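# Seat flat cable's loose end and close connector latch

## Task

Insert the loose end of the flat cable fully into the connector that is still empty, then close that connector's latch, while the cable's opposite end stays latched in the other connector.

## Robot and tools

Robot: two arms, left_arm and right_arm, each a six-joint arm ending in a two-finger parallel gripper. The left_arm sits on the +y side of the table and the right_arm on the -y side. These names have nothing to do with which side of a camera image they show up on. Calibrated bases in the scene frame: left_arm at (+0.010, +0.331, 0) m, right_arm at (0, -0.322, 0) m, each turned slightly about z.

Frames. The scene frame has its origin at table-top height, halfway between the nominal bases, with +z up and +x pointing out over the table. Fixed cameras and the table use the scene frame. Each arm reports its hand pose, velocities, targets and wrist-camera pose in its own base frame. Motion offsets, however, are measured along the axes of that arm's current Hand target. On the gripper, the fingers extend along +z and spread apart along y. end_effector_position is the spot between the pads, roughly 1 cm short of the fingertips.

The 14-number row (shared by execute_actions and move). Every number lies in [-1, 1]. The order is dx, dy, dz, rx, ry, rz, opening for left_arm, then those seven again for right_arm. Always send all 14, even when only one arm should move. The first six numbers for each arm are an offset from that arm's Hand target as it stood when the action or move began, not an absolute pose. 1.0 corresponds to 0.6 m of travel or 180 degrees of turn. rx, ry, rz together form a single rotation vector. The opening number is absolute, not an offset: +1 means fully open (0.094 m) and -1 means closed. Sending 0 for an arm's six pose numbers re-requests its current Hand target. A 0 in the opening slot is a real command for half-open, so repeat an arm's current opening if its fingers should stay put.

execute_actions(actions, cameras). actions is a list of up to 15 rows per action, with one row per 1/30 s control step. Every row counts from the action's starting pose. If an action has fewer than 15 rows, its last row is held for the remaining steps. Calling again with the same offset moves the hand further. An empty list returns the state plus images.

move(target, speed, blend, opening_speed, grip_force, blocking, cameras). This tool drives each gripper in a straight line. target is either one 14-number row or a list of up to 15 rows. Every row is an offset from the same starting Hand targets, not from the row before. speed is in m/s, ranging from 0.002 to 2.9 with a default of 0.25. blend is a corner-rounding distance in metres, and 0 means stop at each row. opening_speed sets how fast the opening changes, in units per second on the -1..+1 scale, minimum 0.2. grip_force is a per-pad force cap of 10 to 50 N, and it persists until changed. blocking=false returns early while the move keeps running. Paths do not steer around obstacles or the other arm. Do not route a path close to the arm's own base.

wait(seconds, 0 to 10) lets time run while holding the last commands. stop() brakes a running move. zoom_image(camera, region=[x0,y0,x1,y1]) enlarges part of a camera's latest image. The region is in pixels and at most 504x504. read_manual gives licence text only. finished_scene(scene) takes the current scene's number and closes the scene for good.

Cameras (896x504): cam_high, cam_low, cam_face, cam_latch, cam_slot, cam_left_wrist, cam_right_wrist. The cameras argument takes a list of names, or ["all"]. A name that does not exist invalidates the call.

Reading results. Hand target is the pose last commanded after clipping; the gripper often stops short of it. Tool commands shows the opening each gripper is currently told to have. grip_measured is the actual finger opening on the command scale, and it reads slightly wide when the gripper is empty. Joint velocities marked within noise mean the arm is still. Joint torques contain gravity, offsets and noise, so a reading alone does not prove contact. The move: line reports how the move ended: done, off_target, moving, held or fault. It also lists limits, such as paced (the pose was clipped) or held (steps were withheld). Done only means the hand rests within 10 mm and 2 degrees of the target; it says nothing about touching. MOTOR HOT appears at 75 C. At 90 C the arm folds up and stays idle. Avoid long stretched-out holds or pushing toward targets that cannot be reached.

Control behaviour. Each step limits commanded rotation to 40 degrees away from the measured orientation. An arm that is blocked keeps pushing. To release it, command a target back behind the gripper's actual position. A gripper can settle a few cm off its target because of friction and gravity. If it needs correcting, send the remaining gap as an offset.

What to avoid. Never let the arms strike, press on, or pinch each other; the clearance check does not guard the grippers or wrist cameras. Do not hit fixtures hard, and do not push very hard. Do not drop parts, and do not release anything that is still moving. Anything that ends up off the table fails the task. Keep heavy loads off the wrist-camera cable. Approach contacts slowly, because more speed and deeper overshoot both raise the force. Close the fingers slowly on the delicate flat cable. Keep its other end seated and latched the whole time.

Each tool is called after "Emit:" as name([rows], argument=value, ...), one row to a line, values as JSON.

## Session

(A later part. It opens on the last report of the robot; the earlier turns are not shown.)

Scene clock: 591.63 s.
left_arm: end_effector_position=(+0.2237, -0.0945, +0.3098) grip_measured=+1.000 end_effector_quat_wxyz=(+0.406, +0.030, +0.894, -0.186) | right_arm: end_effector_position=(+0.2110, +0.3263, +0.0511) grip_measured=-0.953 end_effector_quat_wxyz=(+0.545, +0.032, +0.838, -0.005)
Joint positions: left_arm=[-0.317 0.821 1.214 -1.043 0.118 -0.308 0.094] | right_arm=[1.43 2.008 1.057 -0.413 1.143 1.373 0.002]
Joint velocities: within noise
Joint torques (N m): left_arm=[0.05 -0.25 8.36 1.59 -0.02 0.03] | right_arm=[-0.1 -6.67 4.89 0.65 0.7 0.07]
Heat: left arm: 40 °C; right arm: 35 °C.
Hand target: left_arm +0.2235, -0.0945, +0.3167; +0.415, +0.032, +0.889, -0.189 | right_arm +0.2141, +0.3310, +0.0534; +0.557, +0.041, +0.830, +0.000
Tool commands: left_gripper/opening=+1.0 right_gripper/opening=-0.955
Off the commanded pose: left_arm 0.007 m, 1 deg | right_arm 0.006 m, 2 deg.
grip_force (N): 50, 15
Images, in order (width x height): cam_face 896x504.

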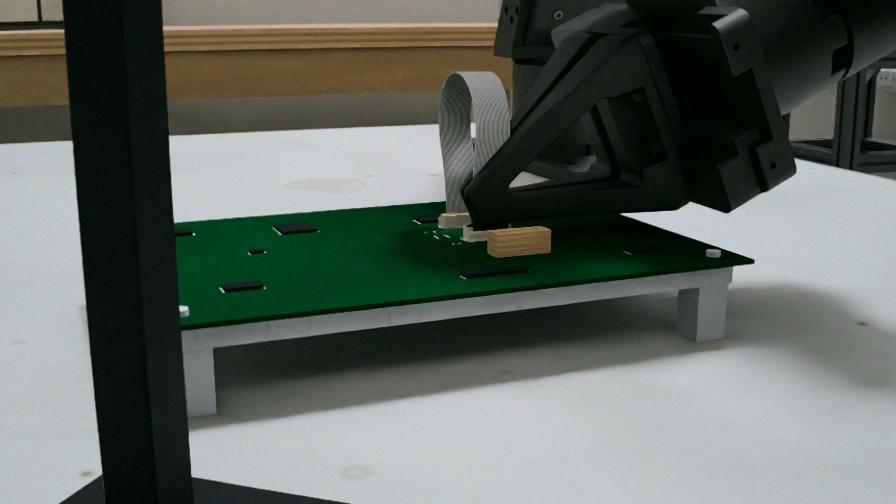

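Emit:
move(target=[0,0,0,0,0,0,1,0.0010,0.00066,-0.00235,0,0,0,-0.955], speed=0.05, cameras=["cam_latch","cam_slot"])

Emit:
zoom_image(camera="cam_latch", region=[330, 155, 366, 185])

Emit:
zoom_image(camera="cam_slot", region=[415, 318, 447, 340])

Scene clock: 601.07 s.
left_arm: end_effector_position=(+0.2237, -0.0945, +0.3098) grip_measured=+1.000 end_effector_quat_wxyz=(+0.406, +0.030, +0.894, -0.186) | right_arm: end_effector_position=(+0.2110, +0.3263, +0.0511) grip_measured=-0.953 end_effector_quat_wxyz=(+0.545, +0.032, +0.838, -0.005)
Joint positions: left_arm=[-0.317 0.821 1.214 -1.043 0.118 -0.308 0.094] | right_arm=[1.43 2.008 1.057 -0.413 1.143 1.374 0.002]
Joint torques (N m): left_arm=[0.1 -0.25 8.27 1.61 -0.03 0.01] | right_arm=[0.29 -6.53 5.18 0.56 0.71 0.15]
Heat: left arm: 40 °C; right arm: 34 °C.
Hand target: left_arm +0.2235, -0.0945, +0.3167; +0.415, +0.032, +0.889, -0.189 | right_arm +0.2126, +0.3315, +0.0534; +0.557, +0.041, +0.830, +0.000
Off the commanded pose: left_arm 0.007 m, 1 deg | right_arm 0.006 m, 2 deg.
grip_force (N): 50, 15
move: done
Images, in order (width x height): cam_latch 896x504, cam_slot 896x504.

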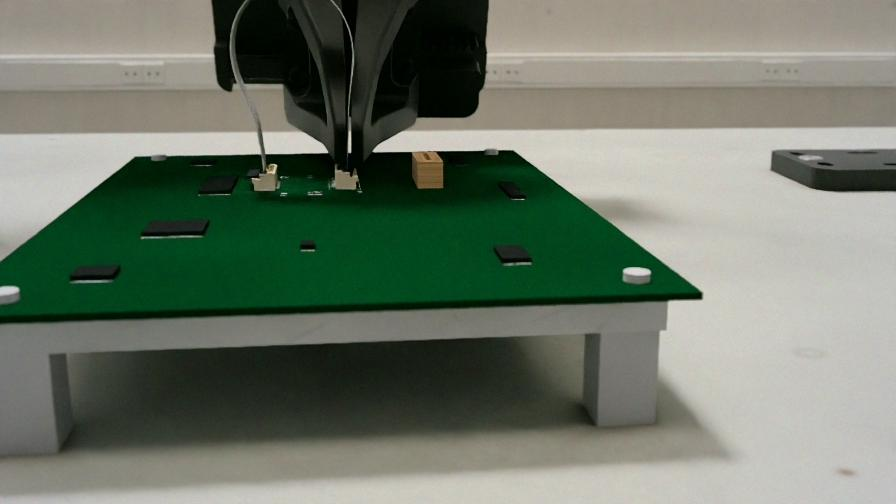

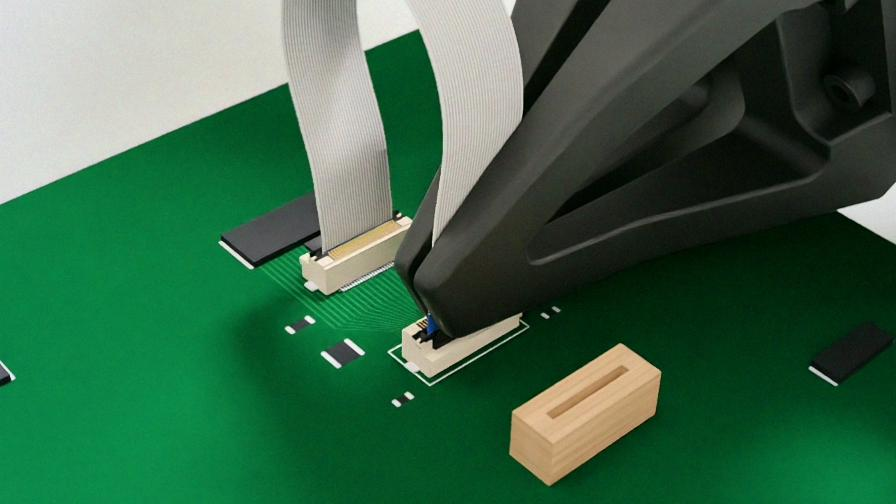

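Scaled by 14.000 from the camera's 896x504 image, which has a finer 1280x720 frame.

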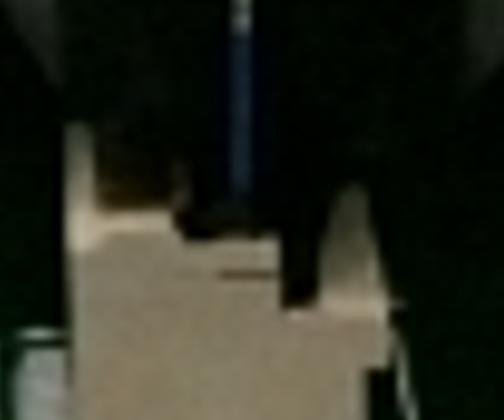

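Scaled by 15.750 from the camera's 896x504 image, which has a finer 1280x720 frame.

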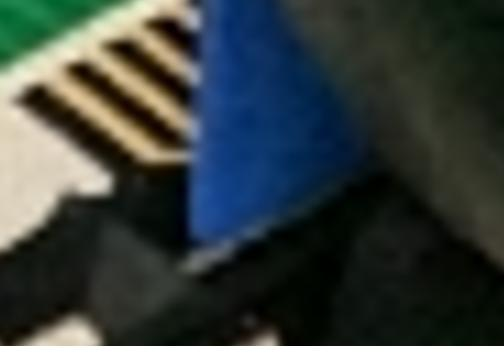

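Emit:
move(target=[0,0,0,0,0,0,1,0.00616,-0.0003,0.00254,0,0,0,-0.955], speed=0.03, cameras=["cam_latch","cam_slot"])

Emit:
zoom_image(camera="cam_latch", region=[330, 155, 366, 185])

Emit:
zoom_image(camera="cam_slot", region=[415, 318, 447, 340])

Scene clock: 603.77 s.
left_arm: end_effector_position=(+0.2237, -0.0945, +0.3098) grip_measured=+1.000 end_effector_quat_wxyz=(+0.406, +0.030, +0.894, -0.186) | right_arm: end_effector_position=(+0.2120, +0.3261, +0.0507) grip_measured=-0.953 end_effector_quat_wxyz=(+0.551, +0.033, +0.834, -0.007)
Joint positions: left_arm=[-0.317 0.821 1.214 -1.043 0.118 -0.308 0.094] | right_arm=[1.43 2.018 1.057 -0.405 1.158 1.375 0.002]
Joint torques (N m): left_arm=[0.09 -0.24 8.23 1.56 -0.01 0.02] | right_arm=[0.27 -6.46 4.85 0.61 0.58 0.15]
Heat: left arm: 40 °C; right arm: 34 °C.
Hand target: left_arm +0.2235, -0.0945, +0.3167; +0.415, +0.032, +0.889, -0.189 | right_arm +0.2126, +0.3315, +0.0494; +0.557, +0.041, +0.830, +0.000
Off the commanded pose: left_arm 0.007 m, 1 deg | right_arm 0.006 m, 1 deg.
grip_force (N): 50, 15
move: done
Images, in order (width x height): cam_latch 896x504, cam_slot 896x504.

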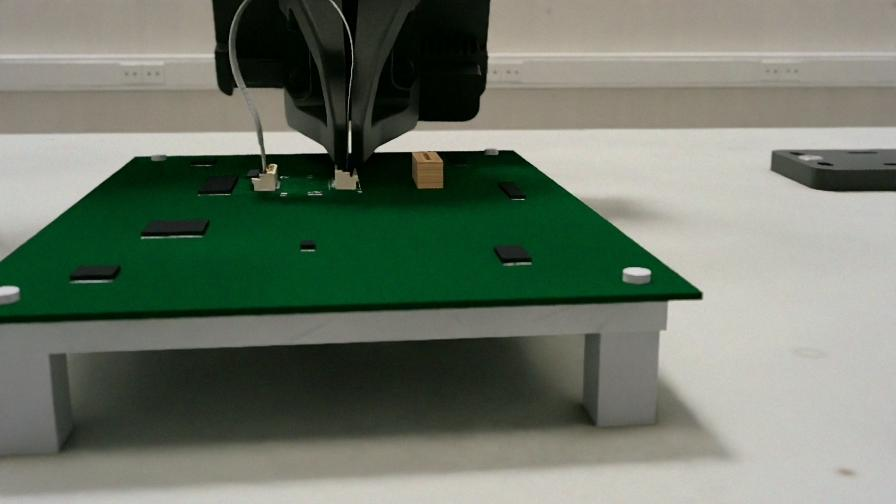

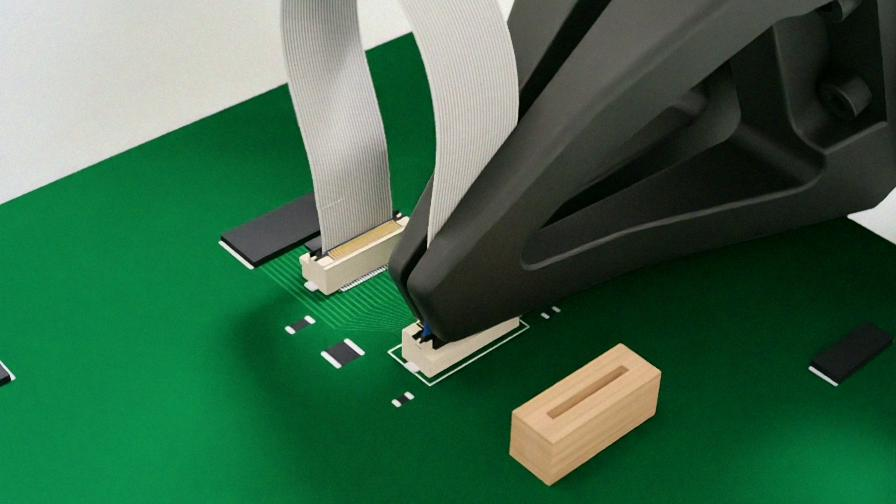

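Scaled by 14.000 from the camera's 896x504 image, which has a finer 1280x720 frame.

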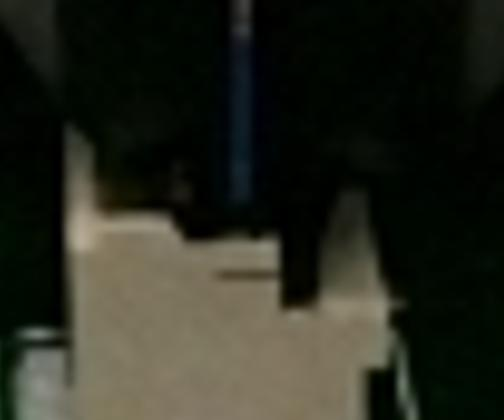

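Scaled by 15.750 from the camera's 896x504 image, which has a finer 1280x720 frame.

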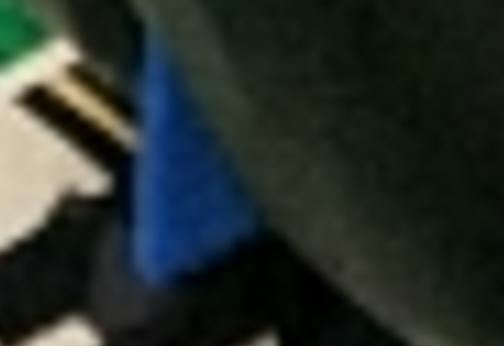

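Emit:
move(target=[0,0,0,0,0,0,1,-0.0260,-0.0052,-0.0102,-0.0035,-0.0005,0.0085,-0.955], speed=0.05)

Emit:
move(target=[0,0,0,0,0,0,1,0,0,0,0,0.0083,0,-0.955], speed=0.05, cameras=["cam_latch","cam_slot"])

Emit:
zoom_image(camera="cam_latch", region=[330, 155, 366, 185])

Emit:
zoom_image(camera="cam_slot", region=[380, 240, 540, 390])

Scene clock: 610.67 s.
left_arm: end_effector_position=(+0.2237, -0.0945, +0.3098) grip_measured=+1.000 end_effector_quat_wxyz=(+0.406, +0.030, +0.894, -0.186) | right_arm: end_effector_position=(+0.2118, +0.3265, +0.0512) grip_measured=-0.953 end_effector_quat_wxyz=(+0.549, +0.034, +0.835, -0.004)
Joint positions: left_arm=[-0.317 0.821 1.214 -1.043 0.118 -0.308 0.094] | right_arm=[1.43 2.014 1.057 -0.405 1.153 1.375 0.002]
Joint torques (N m): left_arm=[0.09 -0.23 8.29 1.56 -0.01 0.03] | right_arm=[0.09 -10.81 3.33 0.5 0.62 0.11]
Heat: left arm: 40 °C; right arm: 34 °C.
Hand target: left_arm +0.2235, -0.0945, +0.3167; +0.415, +0.032, +0.889, -0.189 | right_arm +0.2126, +0.3275, +0.0659; +0.557, +0.049, +0.829, +0.012
Off the commanded pose: left_arm 0.007 m, 1 deg | right_arm 0.015 m, 3 deg.
grip_force (N): 50, 15
move: off_target (right_arm)

Scene clock: 611.47 s.
left_arm: end_effector_position=(+0.2237, -0.0945, +0.3098) grip_measured=+1.000 end_effector_quat_wxyz=(+0.406, +0.030, +0.894, -0.186) | right_arm: end_effector_position=(+0.2101, +0.3282, +0.0512) grip_measured=-0.953 end_effector_quat_wxyz=(+0.540, +0.036, +0.841, +0.002)
Joint positions: left_arm=[-0.317 0.821 1.214 -1.043 0.118 -0.308 0.094] | right_arm=[1.43 2.002 1.057 -0.407 1.128 1.375 0.002]
Joint torques (N m): left_arm=[-0.03 -0.21 8.27 1.6 -0.02 0.01] | right_arm=[-0.36 -10.73 3.73 0.39 0.59 0.08]
Heat: left arm: 40 °C; right arm: 34 °C.
Hand target: left_arm +0.2235, -0.0945, +0.3167; +0.415, +0.032, +0.889, -0.189 | right_arm +0.2126, +0.3276, +0.0659; +0.547, +0.049, +0.836, +0.013
Off the commanded pose: left_arm 0.007 m, 1 deg | right_arm 0.015 m, 2 deg.
grip_force (N): 50, 15
move: off_target (right_arm)
Images, in order (width x height): cam_latch 896x504, cam_slot 896x504.

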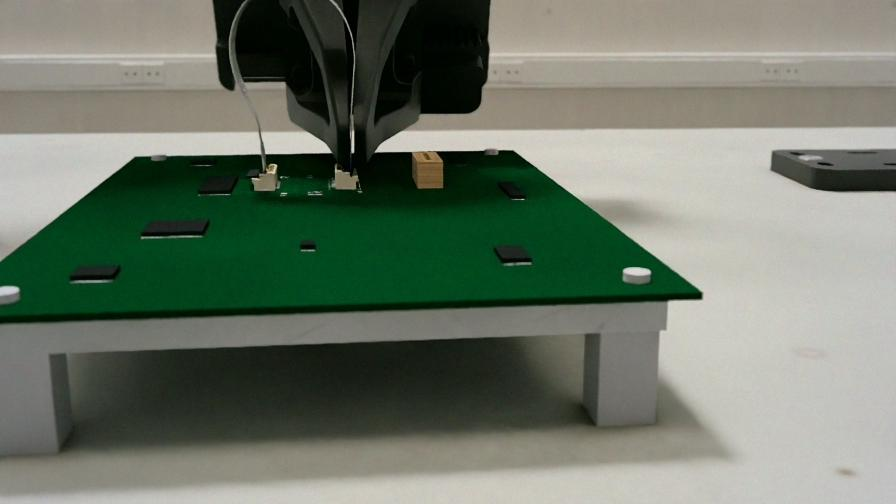

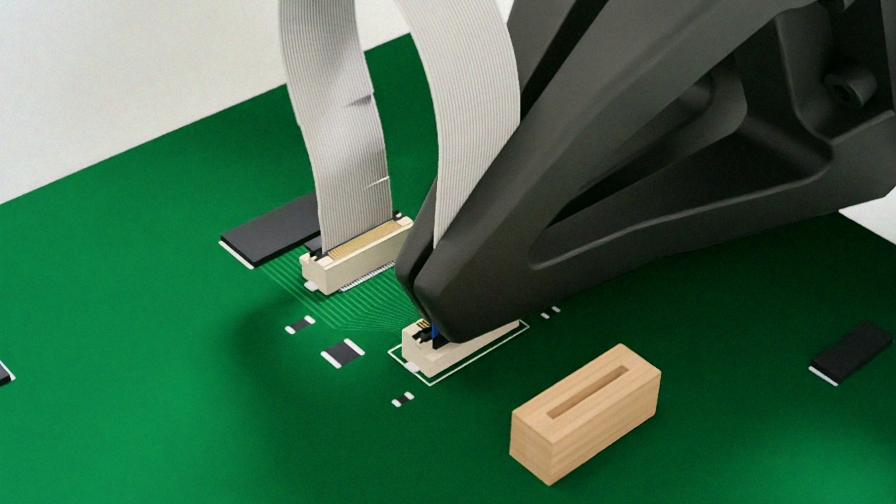

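Scaled by 14.000 from the camera's 896x504 image, which has a finer 1280x720 frame.

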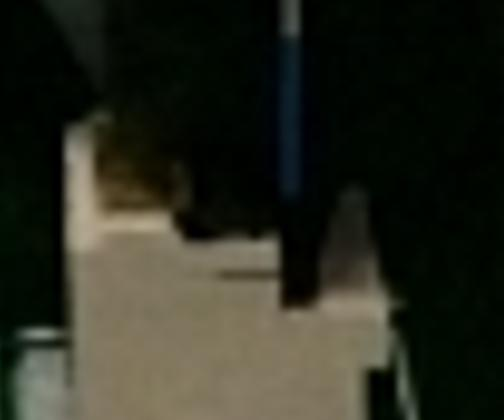

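Scaled by 3.150 from the camera's 896x504 image, which has a finer 1280x720 frame.

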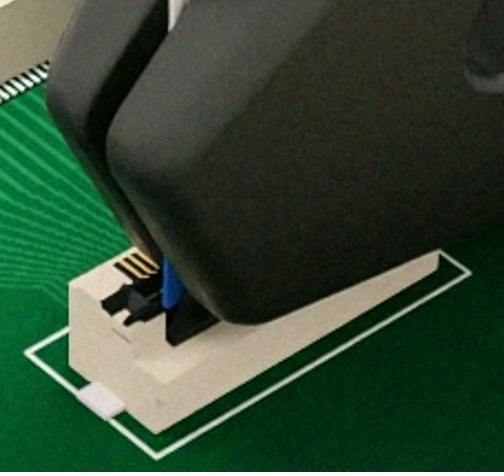

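Emit:
move(target=[0,0,0,0,0,0,1,0.00022,-0.00403,0.0004,-0.0004,0.001,0.001,-0.955], speed=0.05, cameras=["cam_latch","cam_slot"])

Emit:
zoom_image(camera="cam_latch", region=[330, 155, 366, 185])

Emit:
zoom_image(camera="cam_slot", region=[400, 300, 470, 350])

Scene clock: 617.37 s.
left_arm: end_effector_position=(+0.2237, -0.0945, +0.3098) grip_measured=+1.000 end_effector_quat_wxyz=(+0.406, +0.030, +0.894, -0.186) | right_arm: end_effector_position=(+0.2094, +0.3278, +0.0515) grip_measured=-0.953 end_effector_quat_wxyz=(+0.536, +0.036, +0.843, +0.005)
Joint positions: left_arm=[-0.317 0.821 1.214 -1.043 0.118 -0.308 0.094] | right_arm=[1.43 1.994 1.053 -0.407 1.12 1.375 0.002]
Joint torques (N m): left_arm=[0.05 -0.27 8.25 1.56 -0.01 0.04] | right_arm=[-0.51 -10.76 3.08 0.48 0.63 0.06]
Heat: left arm: 40 °C; right arm: 35 °C.
Hand target: left_arm +0.2235, -0.0945, +0.3167; +0.415, +0.032, +0.889, -0.189 | right_arm +0.2126, +0.3252, +0.0657; +0.545, +0.050, +0.837, +0.014
Off the commanded pose: left_arm 0.007 m, 1 deg | right_arm 0.015 m, 2 deg.
grip_force (N): 50, 15
move: off_target (right_arm)
Images, in order (width x height): cam_latch 896x504, cam_slot 896x504.

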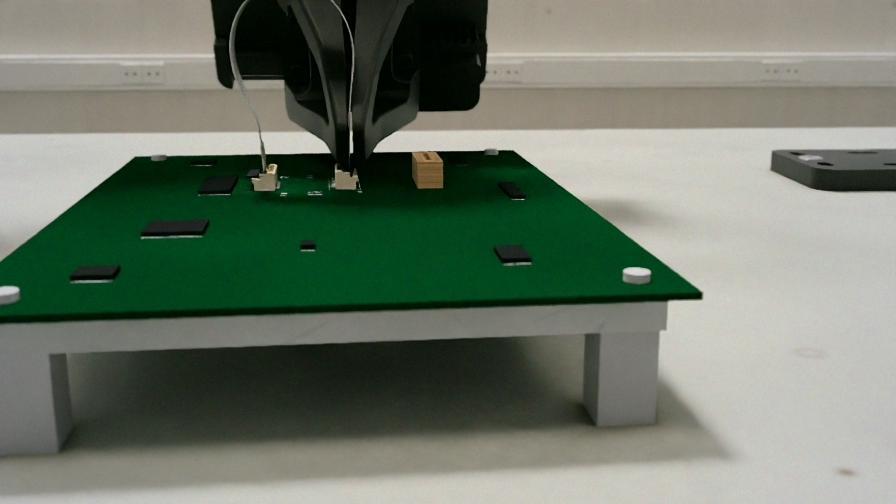

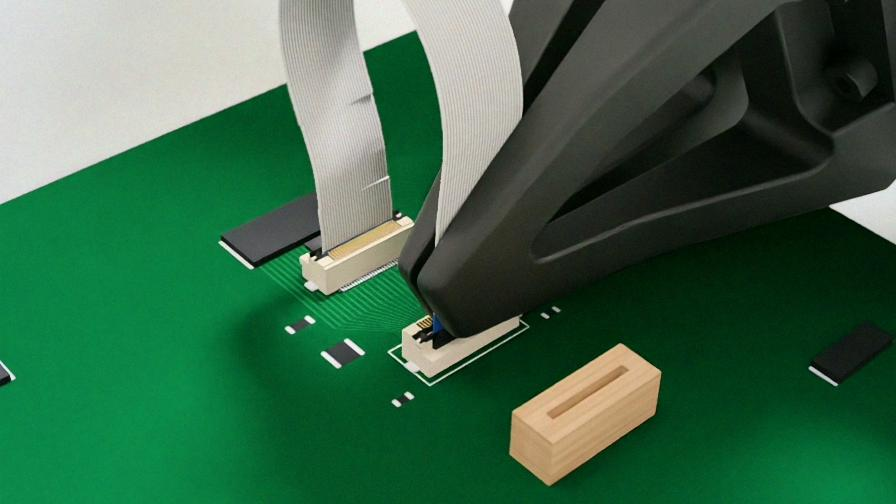

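Scaled by 14.000 from the camera's 896x504 image, which has a finer 1280x720 frame.

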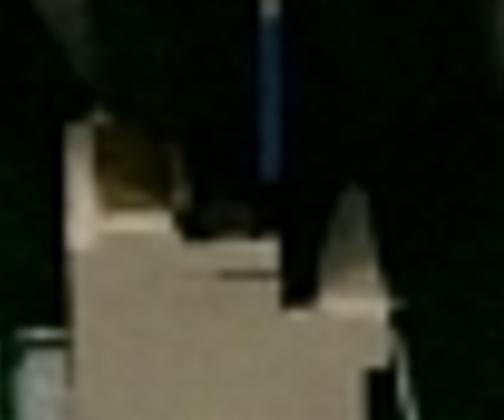

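Scaled by 7.200 from the camera's 896x504 image, which has a finer 1280x720 frame.

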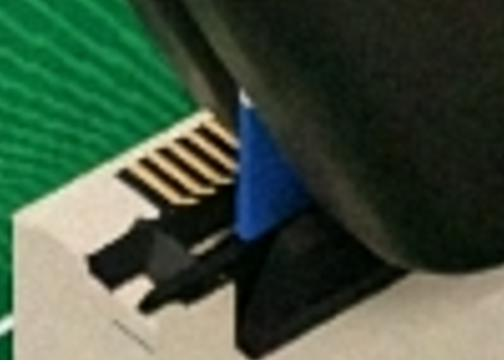

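Emit:
move(target=[0,0,0,0,0,0,1,0.01774,0.00843,0.00717,0.00166,-0.00116,-0.01403,-0.955], speed=0.05, cameras=["cam_latch","cam_slot"])

Emit:
zoom_image(camera="cam_latch", region=[330, 155, 366, 185])

Emit:
zoom_image(camera="cam_slot", region=[400, 300, 470, 350])

Scene clock: 624.00 s.
left_arm: end_effector_position=(+0.2237, -0.0945, +0.3098) grip_measured=+1.000 end_effector_quat_wxyz=(+0.406, +0.030, +0.894, -0.186) | right_arm: end_effector_position=(+0.2094, +0.3278, +0.0515) grip_measured=-0.953 end_effector_quat_wxyz=(+0.536, +0.026, +0.844, -0.002)
Joint positions: left_arm=[-0.317 0.821 1.214 -1.043 0.118 -0.308 0.094] | right_arm=[1.43 1.994 1.053 -0.407 1.12 1.352 0.002]
Joint torques (N m): left_arm=[-0.05 -0.17 8.38 1.57 -0.03 0.01] | right_arm=[-0.18 -6.95 4.93 0.58 0.68 0.04]
Heat: left arm: 40 °C; right arm: 36 °C.
Hand target: left_arm +0.2235, -0.0945, +0.3167; +0.415, +0.032, +0.889, -0.189 | right_arm +0.2126, +0.3311, +0.0546; +0.547, +0.033, +0.837, +0.000
Off the commanded pose: left_arm 0.007 m, 1 deg | right_arm 0.006 m, 2 deg.
grip_force (N): 50, 15
move: done
Images, in order (width x height): cam_latch 896x504, cam_slot 896x504.

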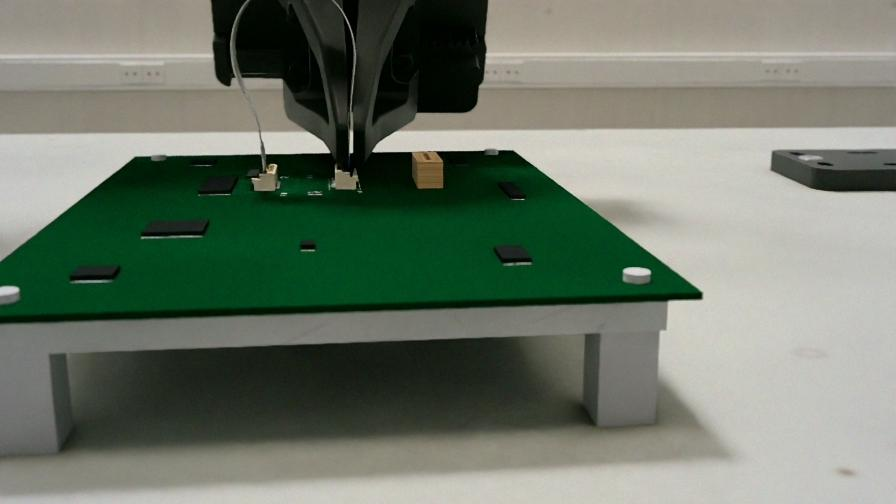

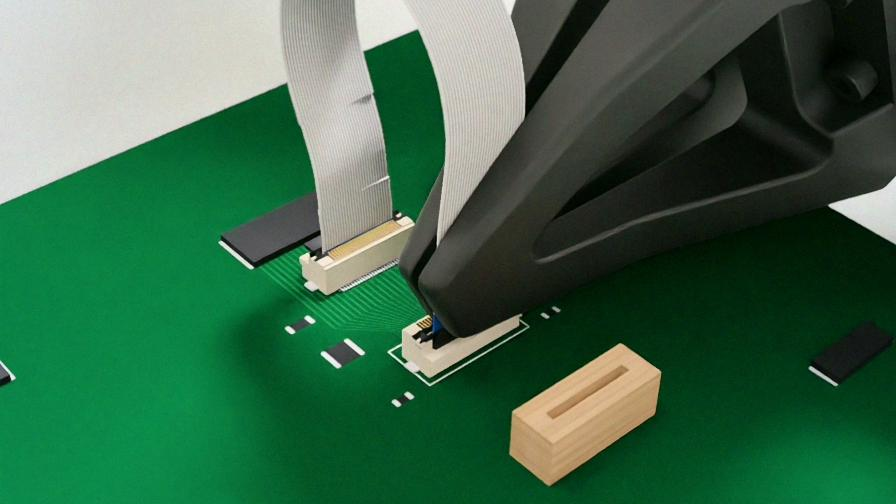

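Scaled by 14.000 from the camera's 896x504 image, which has a finer 1280x720 frame.

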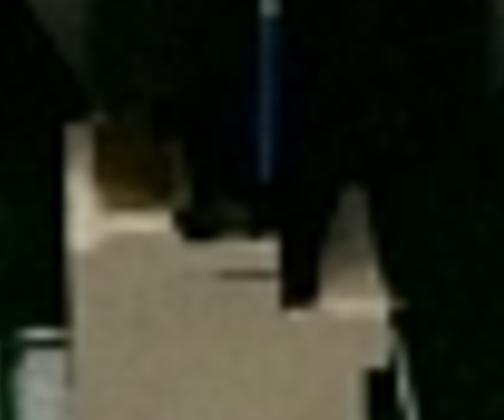

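Scaled by 7.200 from the camera's 896x504 image, which has a finer 1280x720 frame.

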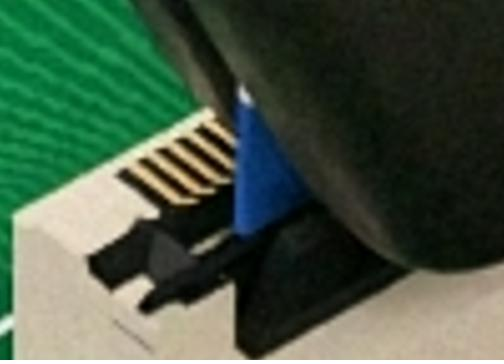

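Emit:
move(target=[0,0,0,0,0,0,1,-0.00157,-0.01452,0.0002,0.0021,-0.0022,-0.0051,-0.955], speed=0.05, cameras=["cam_latch","cam_slot"])

Emit:
zoom_image(camera="cam_latch", region=[330, 155, 366, 185])

Emit:
zoom_image(camera="cam_slot", region=[400, 300, 470, 350])

Scene clock: 628.67 s.
left_arm: end_effector_position=(+0.2237, -0.0945, +0.3098) grip_measured=+1.000 end_effector_quat_wxyz=(+0.406, +0.030, +0.894, -0.186) | right_arm: end_effector_position=(+0.2097, +0.3258, +0.0513) grip_measured=-0.953 end_effector_quat_wxyz=(+0.539, +0.022, +0.842, -0.006)
Joint positions: left_arm=[-0.317 0.821 1.214 -1.043 0.118 -0.308 0.094] | right_arm=[1.43 1.994 1.046 -0.404 1.127 1.344 0.002]
Joint torques (N m): left_arm=[0.02 -0.27 8.16 1.61 -0.02 -0.03] | right_arm=[-0.36 -8.24 2.85 0.58 0.68 0.04]
Heat: left arm: 40 °C; right arm: 36 °C.
Hand target: left_arm +0.2235, -0.0945, +0.3167; +0.415, +0.032, +0.889, -0.189 | right_arm +0.2126, +0.3223, +0.0550; +0.550, +0.028, +0.835, -0.007
Off the commanded pose: left_arm 0.007 m, 1 deg | right_arm 0.006 m, 2 deg.
grip_force (N): 50, 15
move: done
Images, in order (width x height): cam_latch 896x504, cam_slot 896x504.

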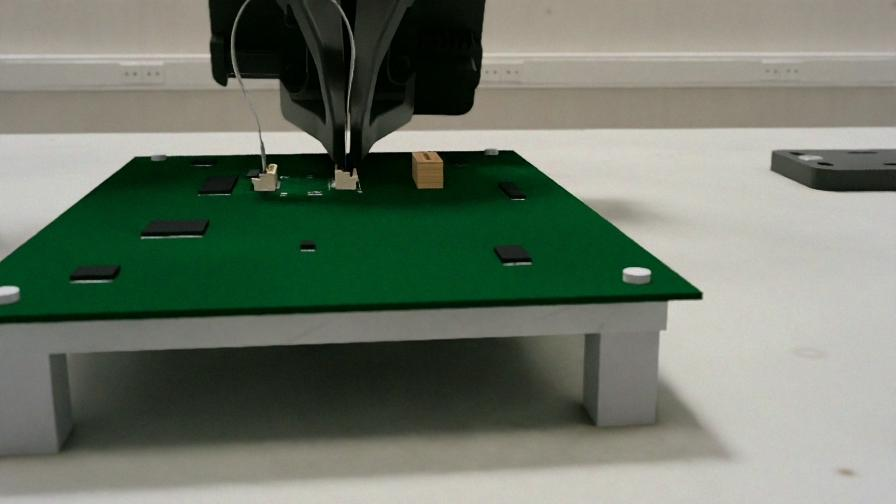

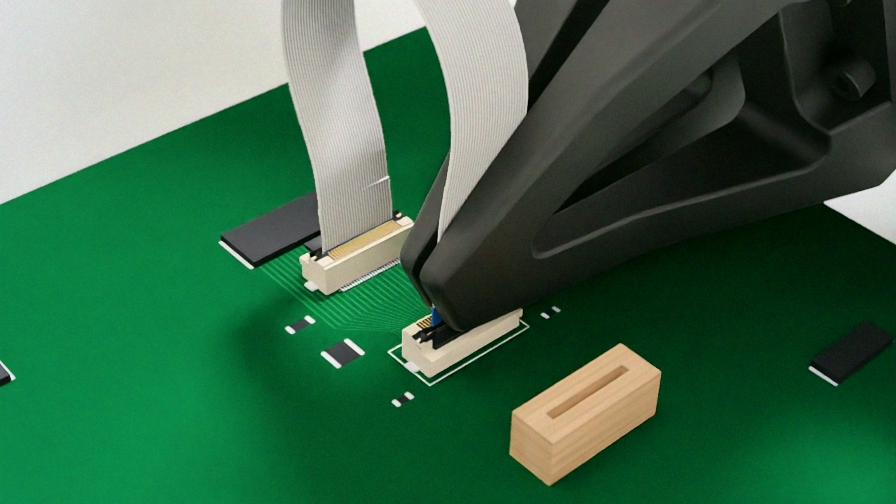

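Scaled by 14.000 from the camera's 896x504 image, which has a finer 1280x720 frame.

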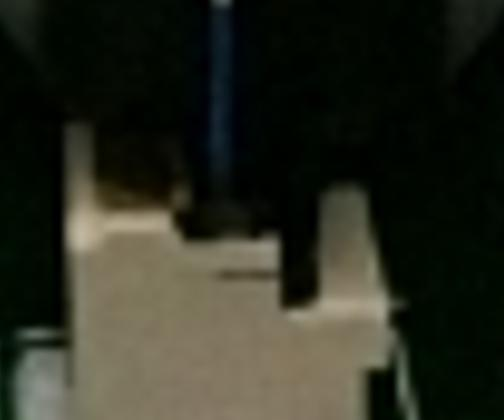

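Scaled by 7.200 from the camera's 896x504 image, which has a finer 1280x720 frame.

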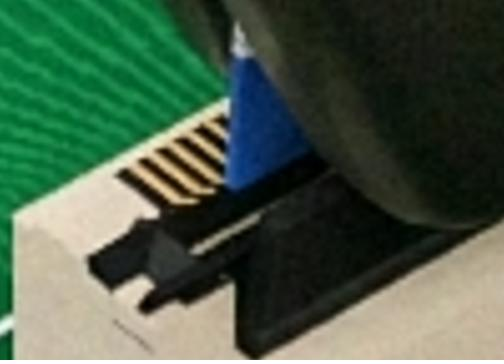

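Emit:
move(target=[0,0,0,0,0,0,1,-0.00606,0.00962,-0.00318,-0.0021,-0.0048,0.0173,-0.955], speed=0.05, cameras=["cam_latch","cam_slot"])

Emit:
zoom_image(camera="cam_latch", region=[330, 155, 366, 185])

Emit:
zoom_image(camera="cam_slot", region=[400, 300, 470, 350])

Scene clock: 636.77 s.
left_arm: end_effector_position=(+0.2237, -0.0945, +0.3098) grip_measured=+1.000 end_effector_quat_wxyz=(+0.406, +0.030, +0.894, -0.186) | right_arm: end_effector_position=(+0.2098, +0.3257, +0.0516) grip_measured=-0.953 end_effector_quat_wxyz=(+0.540, +0.036, +0.841, +0.002)
Joint positions: left_arm=[-0.317 0.821 1.214 -1.043 0.118 -0.308 0.094] | right_arm=[1.43 1.994 1.046 -0.404 1.129 1.377 0.002]
Joint torques (N m): left_arm=[0.18 -0.2 8.28 1.6 -0.02 0.02] | right_arm=[0.1 -7.82 4.19 0.6 0.79 0.13]
Heat: left arm: 40 °C; right arm: 36 °C.
Hand target: left_arm +0.2235, -0.0945, +0.3167; +0.415, +0.032, +0.889, -0.189 | right_arm +0.2126, +0.3280, +0.0593; +0.556, +0.049, +0.830, +0.010
Off the commanded pose: left_arm 0.007 m, 1 deg | right_arm 0.008 m, 3 deg.
grip_force (N): 50, 15
move: off_target (right_arm)
Images, in order (width x height): cam_latch 896x504, cam_slot 896x504.

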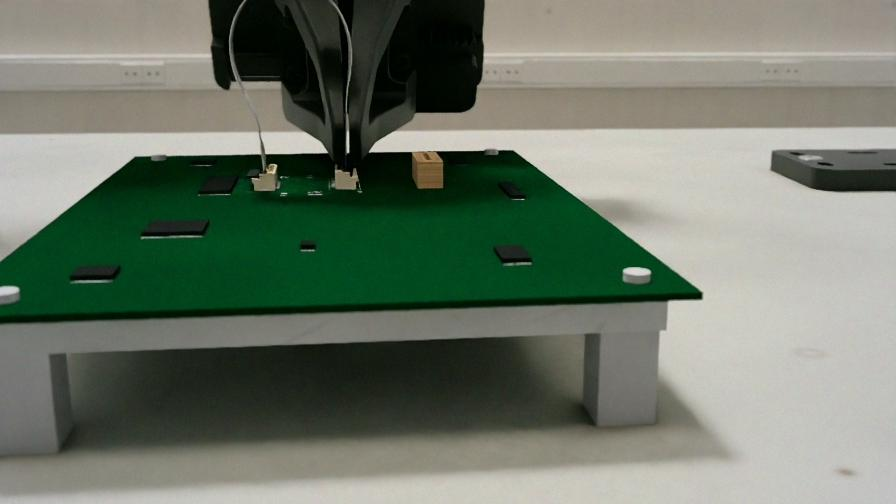

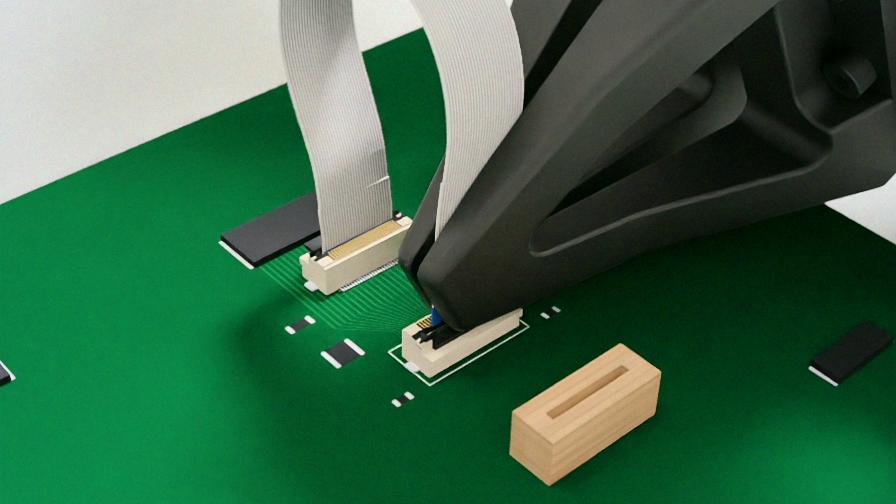

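Scaled by 14.000 from the camera's 896x504 image, which has a finer 1280x720 frame.

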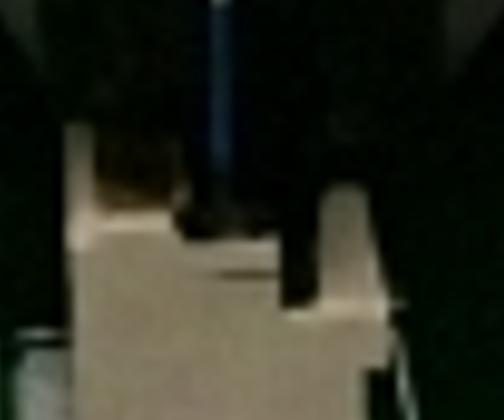

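Scaled by 7.200 from the camera's 896x504 image, which has a finer 1280x720 frame.

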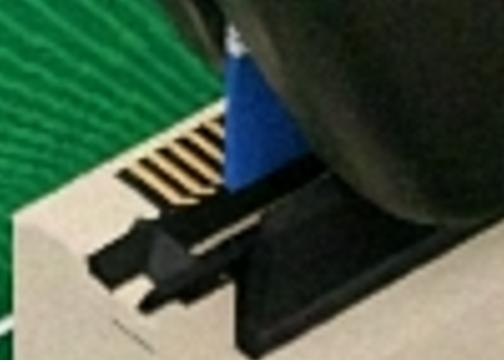

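Emit:
move(target=[0,0,0,0,0,0,1,0.00227,0.00993,0.00017,-0.0006,-0.0028,0.0015,-0.955], speed=0.03, cameras=["cam_latch","cam_slot"])

Emit:
zoom_image(camera="cam_latch", region=[330, 155, 366, 185])

Emit:
zoom_image(camera="cam_slot", region=[400, 300, 470, 350])

Scene clock: 644.67 s.
left_arm: end_effector_position=(+0.2237, -0.0945, +0.3098) grip_measured=+1.000 end_effector_quat_wxyz=(+0.406, +0.030, +0.894, -0.186) | right_arm: end_effector_position=(+0.2107, +0.3275, +0.0517) grip_measured=-0.953 end_effector_quat_wxyz=(+0.543, +0.039, +0.839, +0.003)
Joint positions: left_arm=[-0.317 0.821 1.214 -1.043 0.118 -0.308 0.094] | right_arm=[1.43 2.004 1.055 -0.404 1.137 1.382 0.002]
Joint torques (N m): left_arm=[0.01 -0.35 8.2 1.6 -0.01 0.02] | right_arm=[0.43 -6.97 5.42 0.6 0.81 0.14]
Heat: left arm: 40 °C; right arm: 36 °C.
Hand target: left_arm +0.2235, -0.0945, +0.3167; +0.415, +0.032, +0.889, -0.189 | right_arm +0.2126, +0.3341, +0.0584; +0.560, +0.050, +0.827, +0.012
Off the commanded pose: left_arm 0.007 m, 1 deg | right_arm 0.010 m, 3 deg.
grip_force (N): 50, 15
move: off_target (right_arm)
Images, in order (width x height): cam_latch 896x504, cam_slot 896x504.

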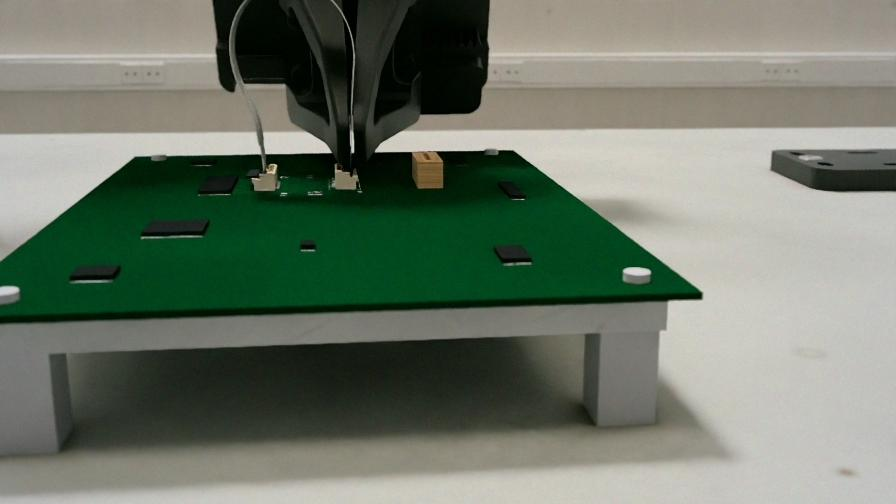

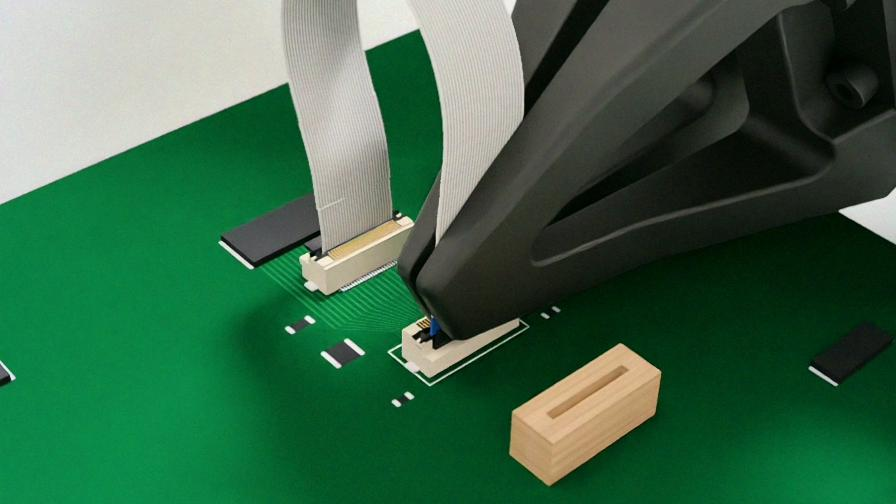

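Scaled by 14.000 from the camera's 896x504 image, which has a finer 1280x720 frame.

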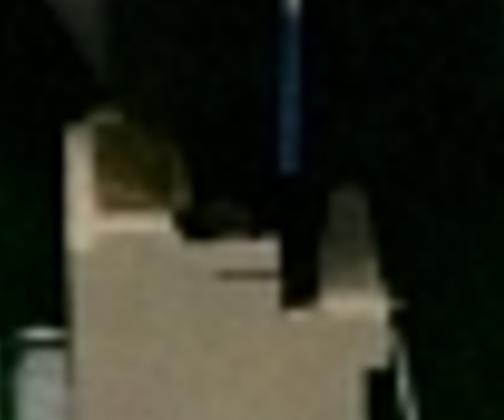

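Scaled by 7.200 from the camera's 896x504 image, which has a finer 1280x720 frame.

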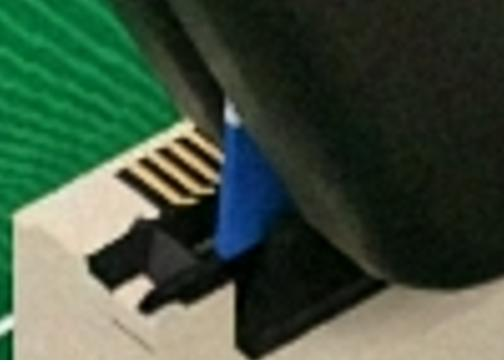

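Emit:
move(target=[0,0,0,0,0,0,1,0.00352,-0.01984,0.00288,0.0044,0.0006,-0.0107,-0.955], speed=0.03, cameras=["cam_latch","cam_slot"])

Emit:
zoom_image(camera="cam_latch", region=[330, 155, 366, 185])

Emit:
zoom_image(camera="cam_slot", region=[400, 300, 470, 350])

Scene clock: 650.77 s.
left_arm: end_effector_position=(+0.2237, -0.0945, +0.3098) grip_measured=+1.000 end_effector_quat_wxyz=(+0.406, +0.030, +0.894, -0.186) | right_arm: end_effector_position=(+0.2108, +0.3257, +0.0514) grip_measured=-0.953 end_effector_quat_wxyz=(+0.545, +0.038, +0.838, +0.000)
Joint positions: left_arm=[-0.317 0.821 1.214 -1.043 0.118 -0.308 0.094] | right_arm=[1.43 2.004 1.05 -0.404 1.143 1.383 0.002]
Joint torques (N m): left_arm=[0.05 -0.29 8.34 1.6 -0.03 0.02] | right_arm=[0.06 -7.88 2.93 0.53 0.76 0.03]
Heat: left arm: 40 °C; right arm: 35 °C.
Hand target: left_arm +0.2235, -0.0945, +0.3167; +0.415, +0.032, +0.889, -0.189 | right_arm +0.2126, +0.3224, +0.0549; +0.559, +0.040, +0.828, -0.003
Off the commanded pose: left_arm 0.007 m, 1 deg | right_arm 0.005 m, 2 deg.
grip_force (N): 50, 15
move: done
Images, in order (width x height): cam_latch 896x504, cam_slot 896x504.

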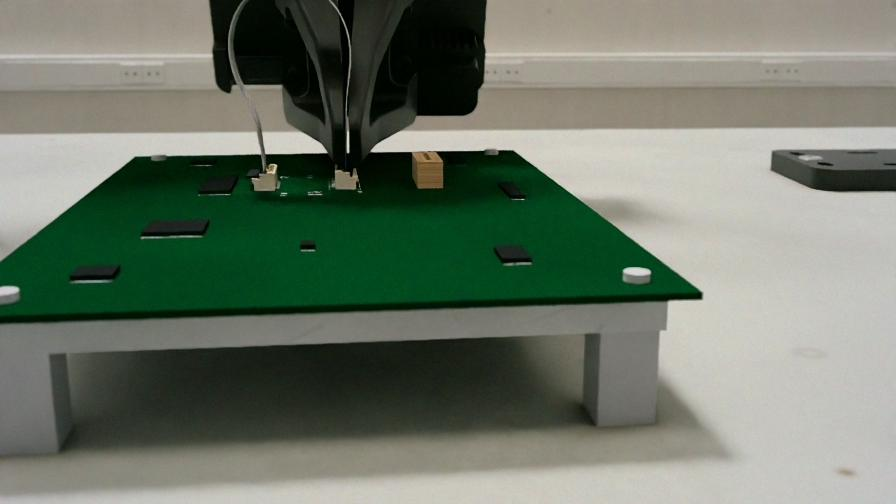

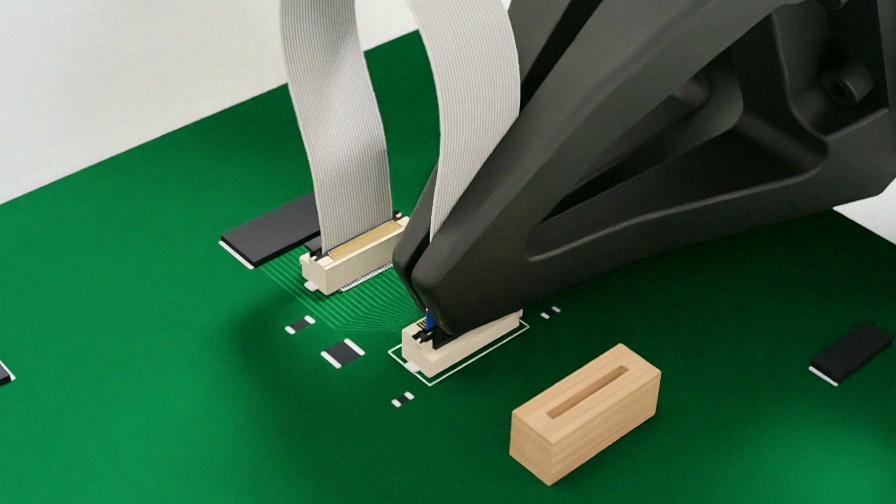

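Scaled by 14.000 from the camera's 896x504 image, which has a finer 1280x720 frame.

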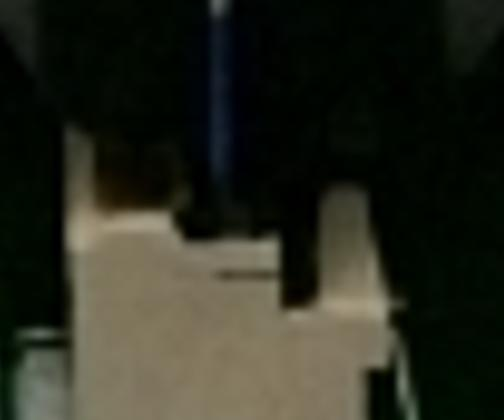

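Scaled by 7.200 from the camera's 896x504 image, which has a finer 1280x720 frame.

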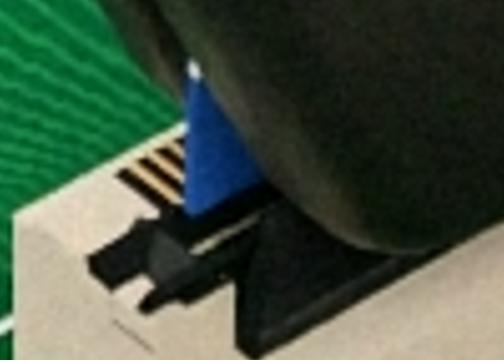

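Emit:
move(target=[0,0,0,0,0,0,1,-0.00315,0.01746,-0.00258,-0.0044,0.0069,0.0107,-0.955], speed=0.03, cameras=["cam_latch","cam_slot"])

Emit:
zoom_image(camera="cam_latch", region=[330, 155, 366, 185])

Emit:
zoom_image(camera="cam_slot", region=[400, 300, 470, 350])

Scene clock: 655.63 s.
left_arm: end_effector_position=(+0.2237, -0.0945, +0.3098) grip_measured=+1.000 end_effector_quat_wxyz=(+0.406, +0.030, +0.894, -0.186) | right_arm: end_effector_position=(+0.2103, +0.3275, +0.0508) grip_measured=-0.953 end_effector_quat_wxyz=(+0.541, +0.039, +0.840, +0.003)
Joint positions: left_arm=[-0.317 0.821 1.214 -1.043 0.118 -0.308 0.094] | right_arm=[1.43 2.004 1.055 -0.404 1.132 1.383 0.002]
Joint torques (N m): left_arm=[0.08 -0.18 8.31 1.62 -0.01 0.04] | right_arm=[0.01 -7.76 5.26 0.52 0.63 0.12]
Heat: left arm: 40 °C; right arm: 35 °C.
Hand target: left_arm +0.2235, -0.0945, +0.3167; +0.415, +0.032, +0.889, -0.189 | right_arm +0.2126, +0.3328, +0.0577; +0.550, +0.050, +0.834, +0.013
Off the commanded pose: left_arm 0.007 m, 1 deg | right_arm 0.009 m, 2 deg.
grip_force (N): 50, 15
move: done
Images, in order (width x height): cam_latch 896x504, cam_slot 896x504.

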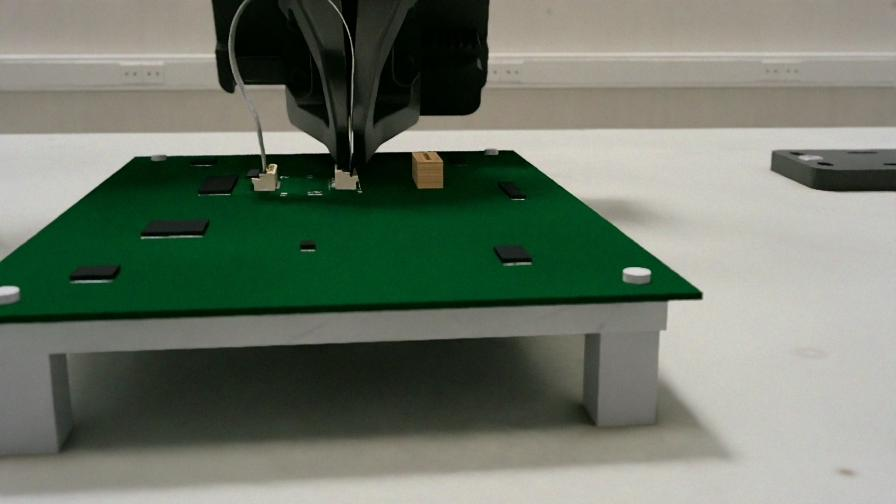

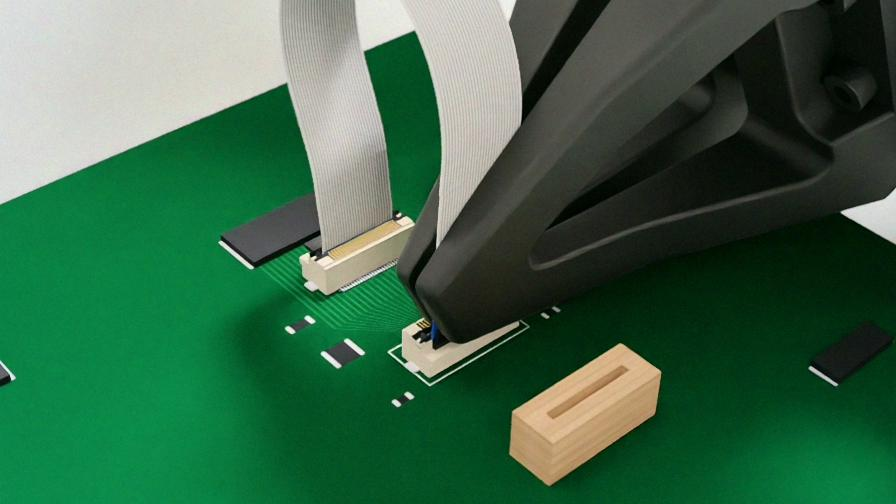

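Scaled by 14.000 from the camera's 896x504 image, which has a finer 1280x720 frame.

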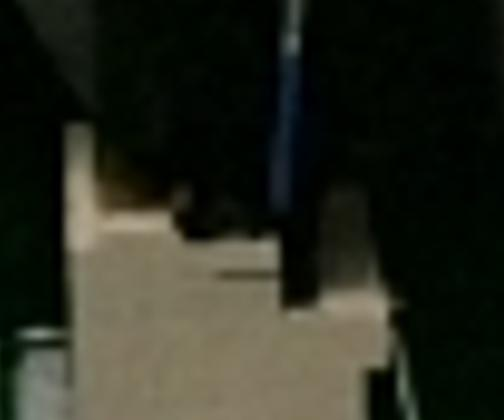

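Scaled by 7.200 from the camera's 896x504 image, which has a finer 1280x720 frame.

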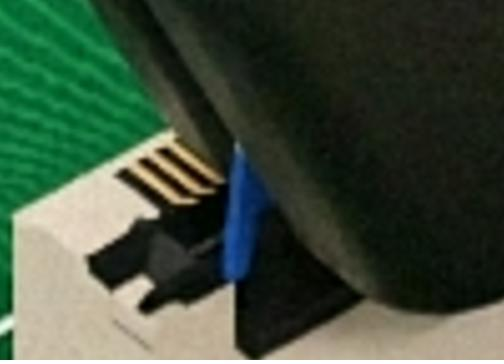

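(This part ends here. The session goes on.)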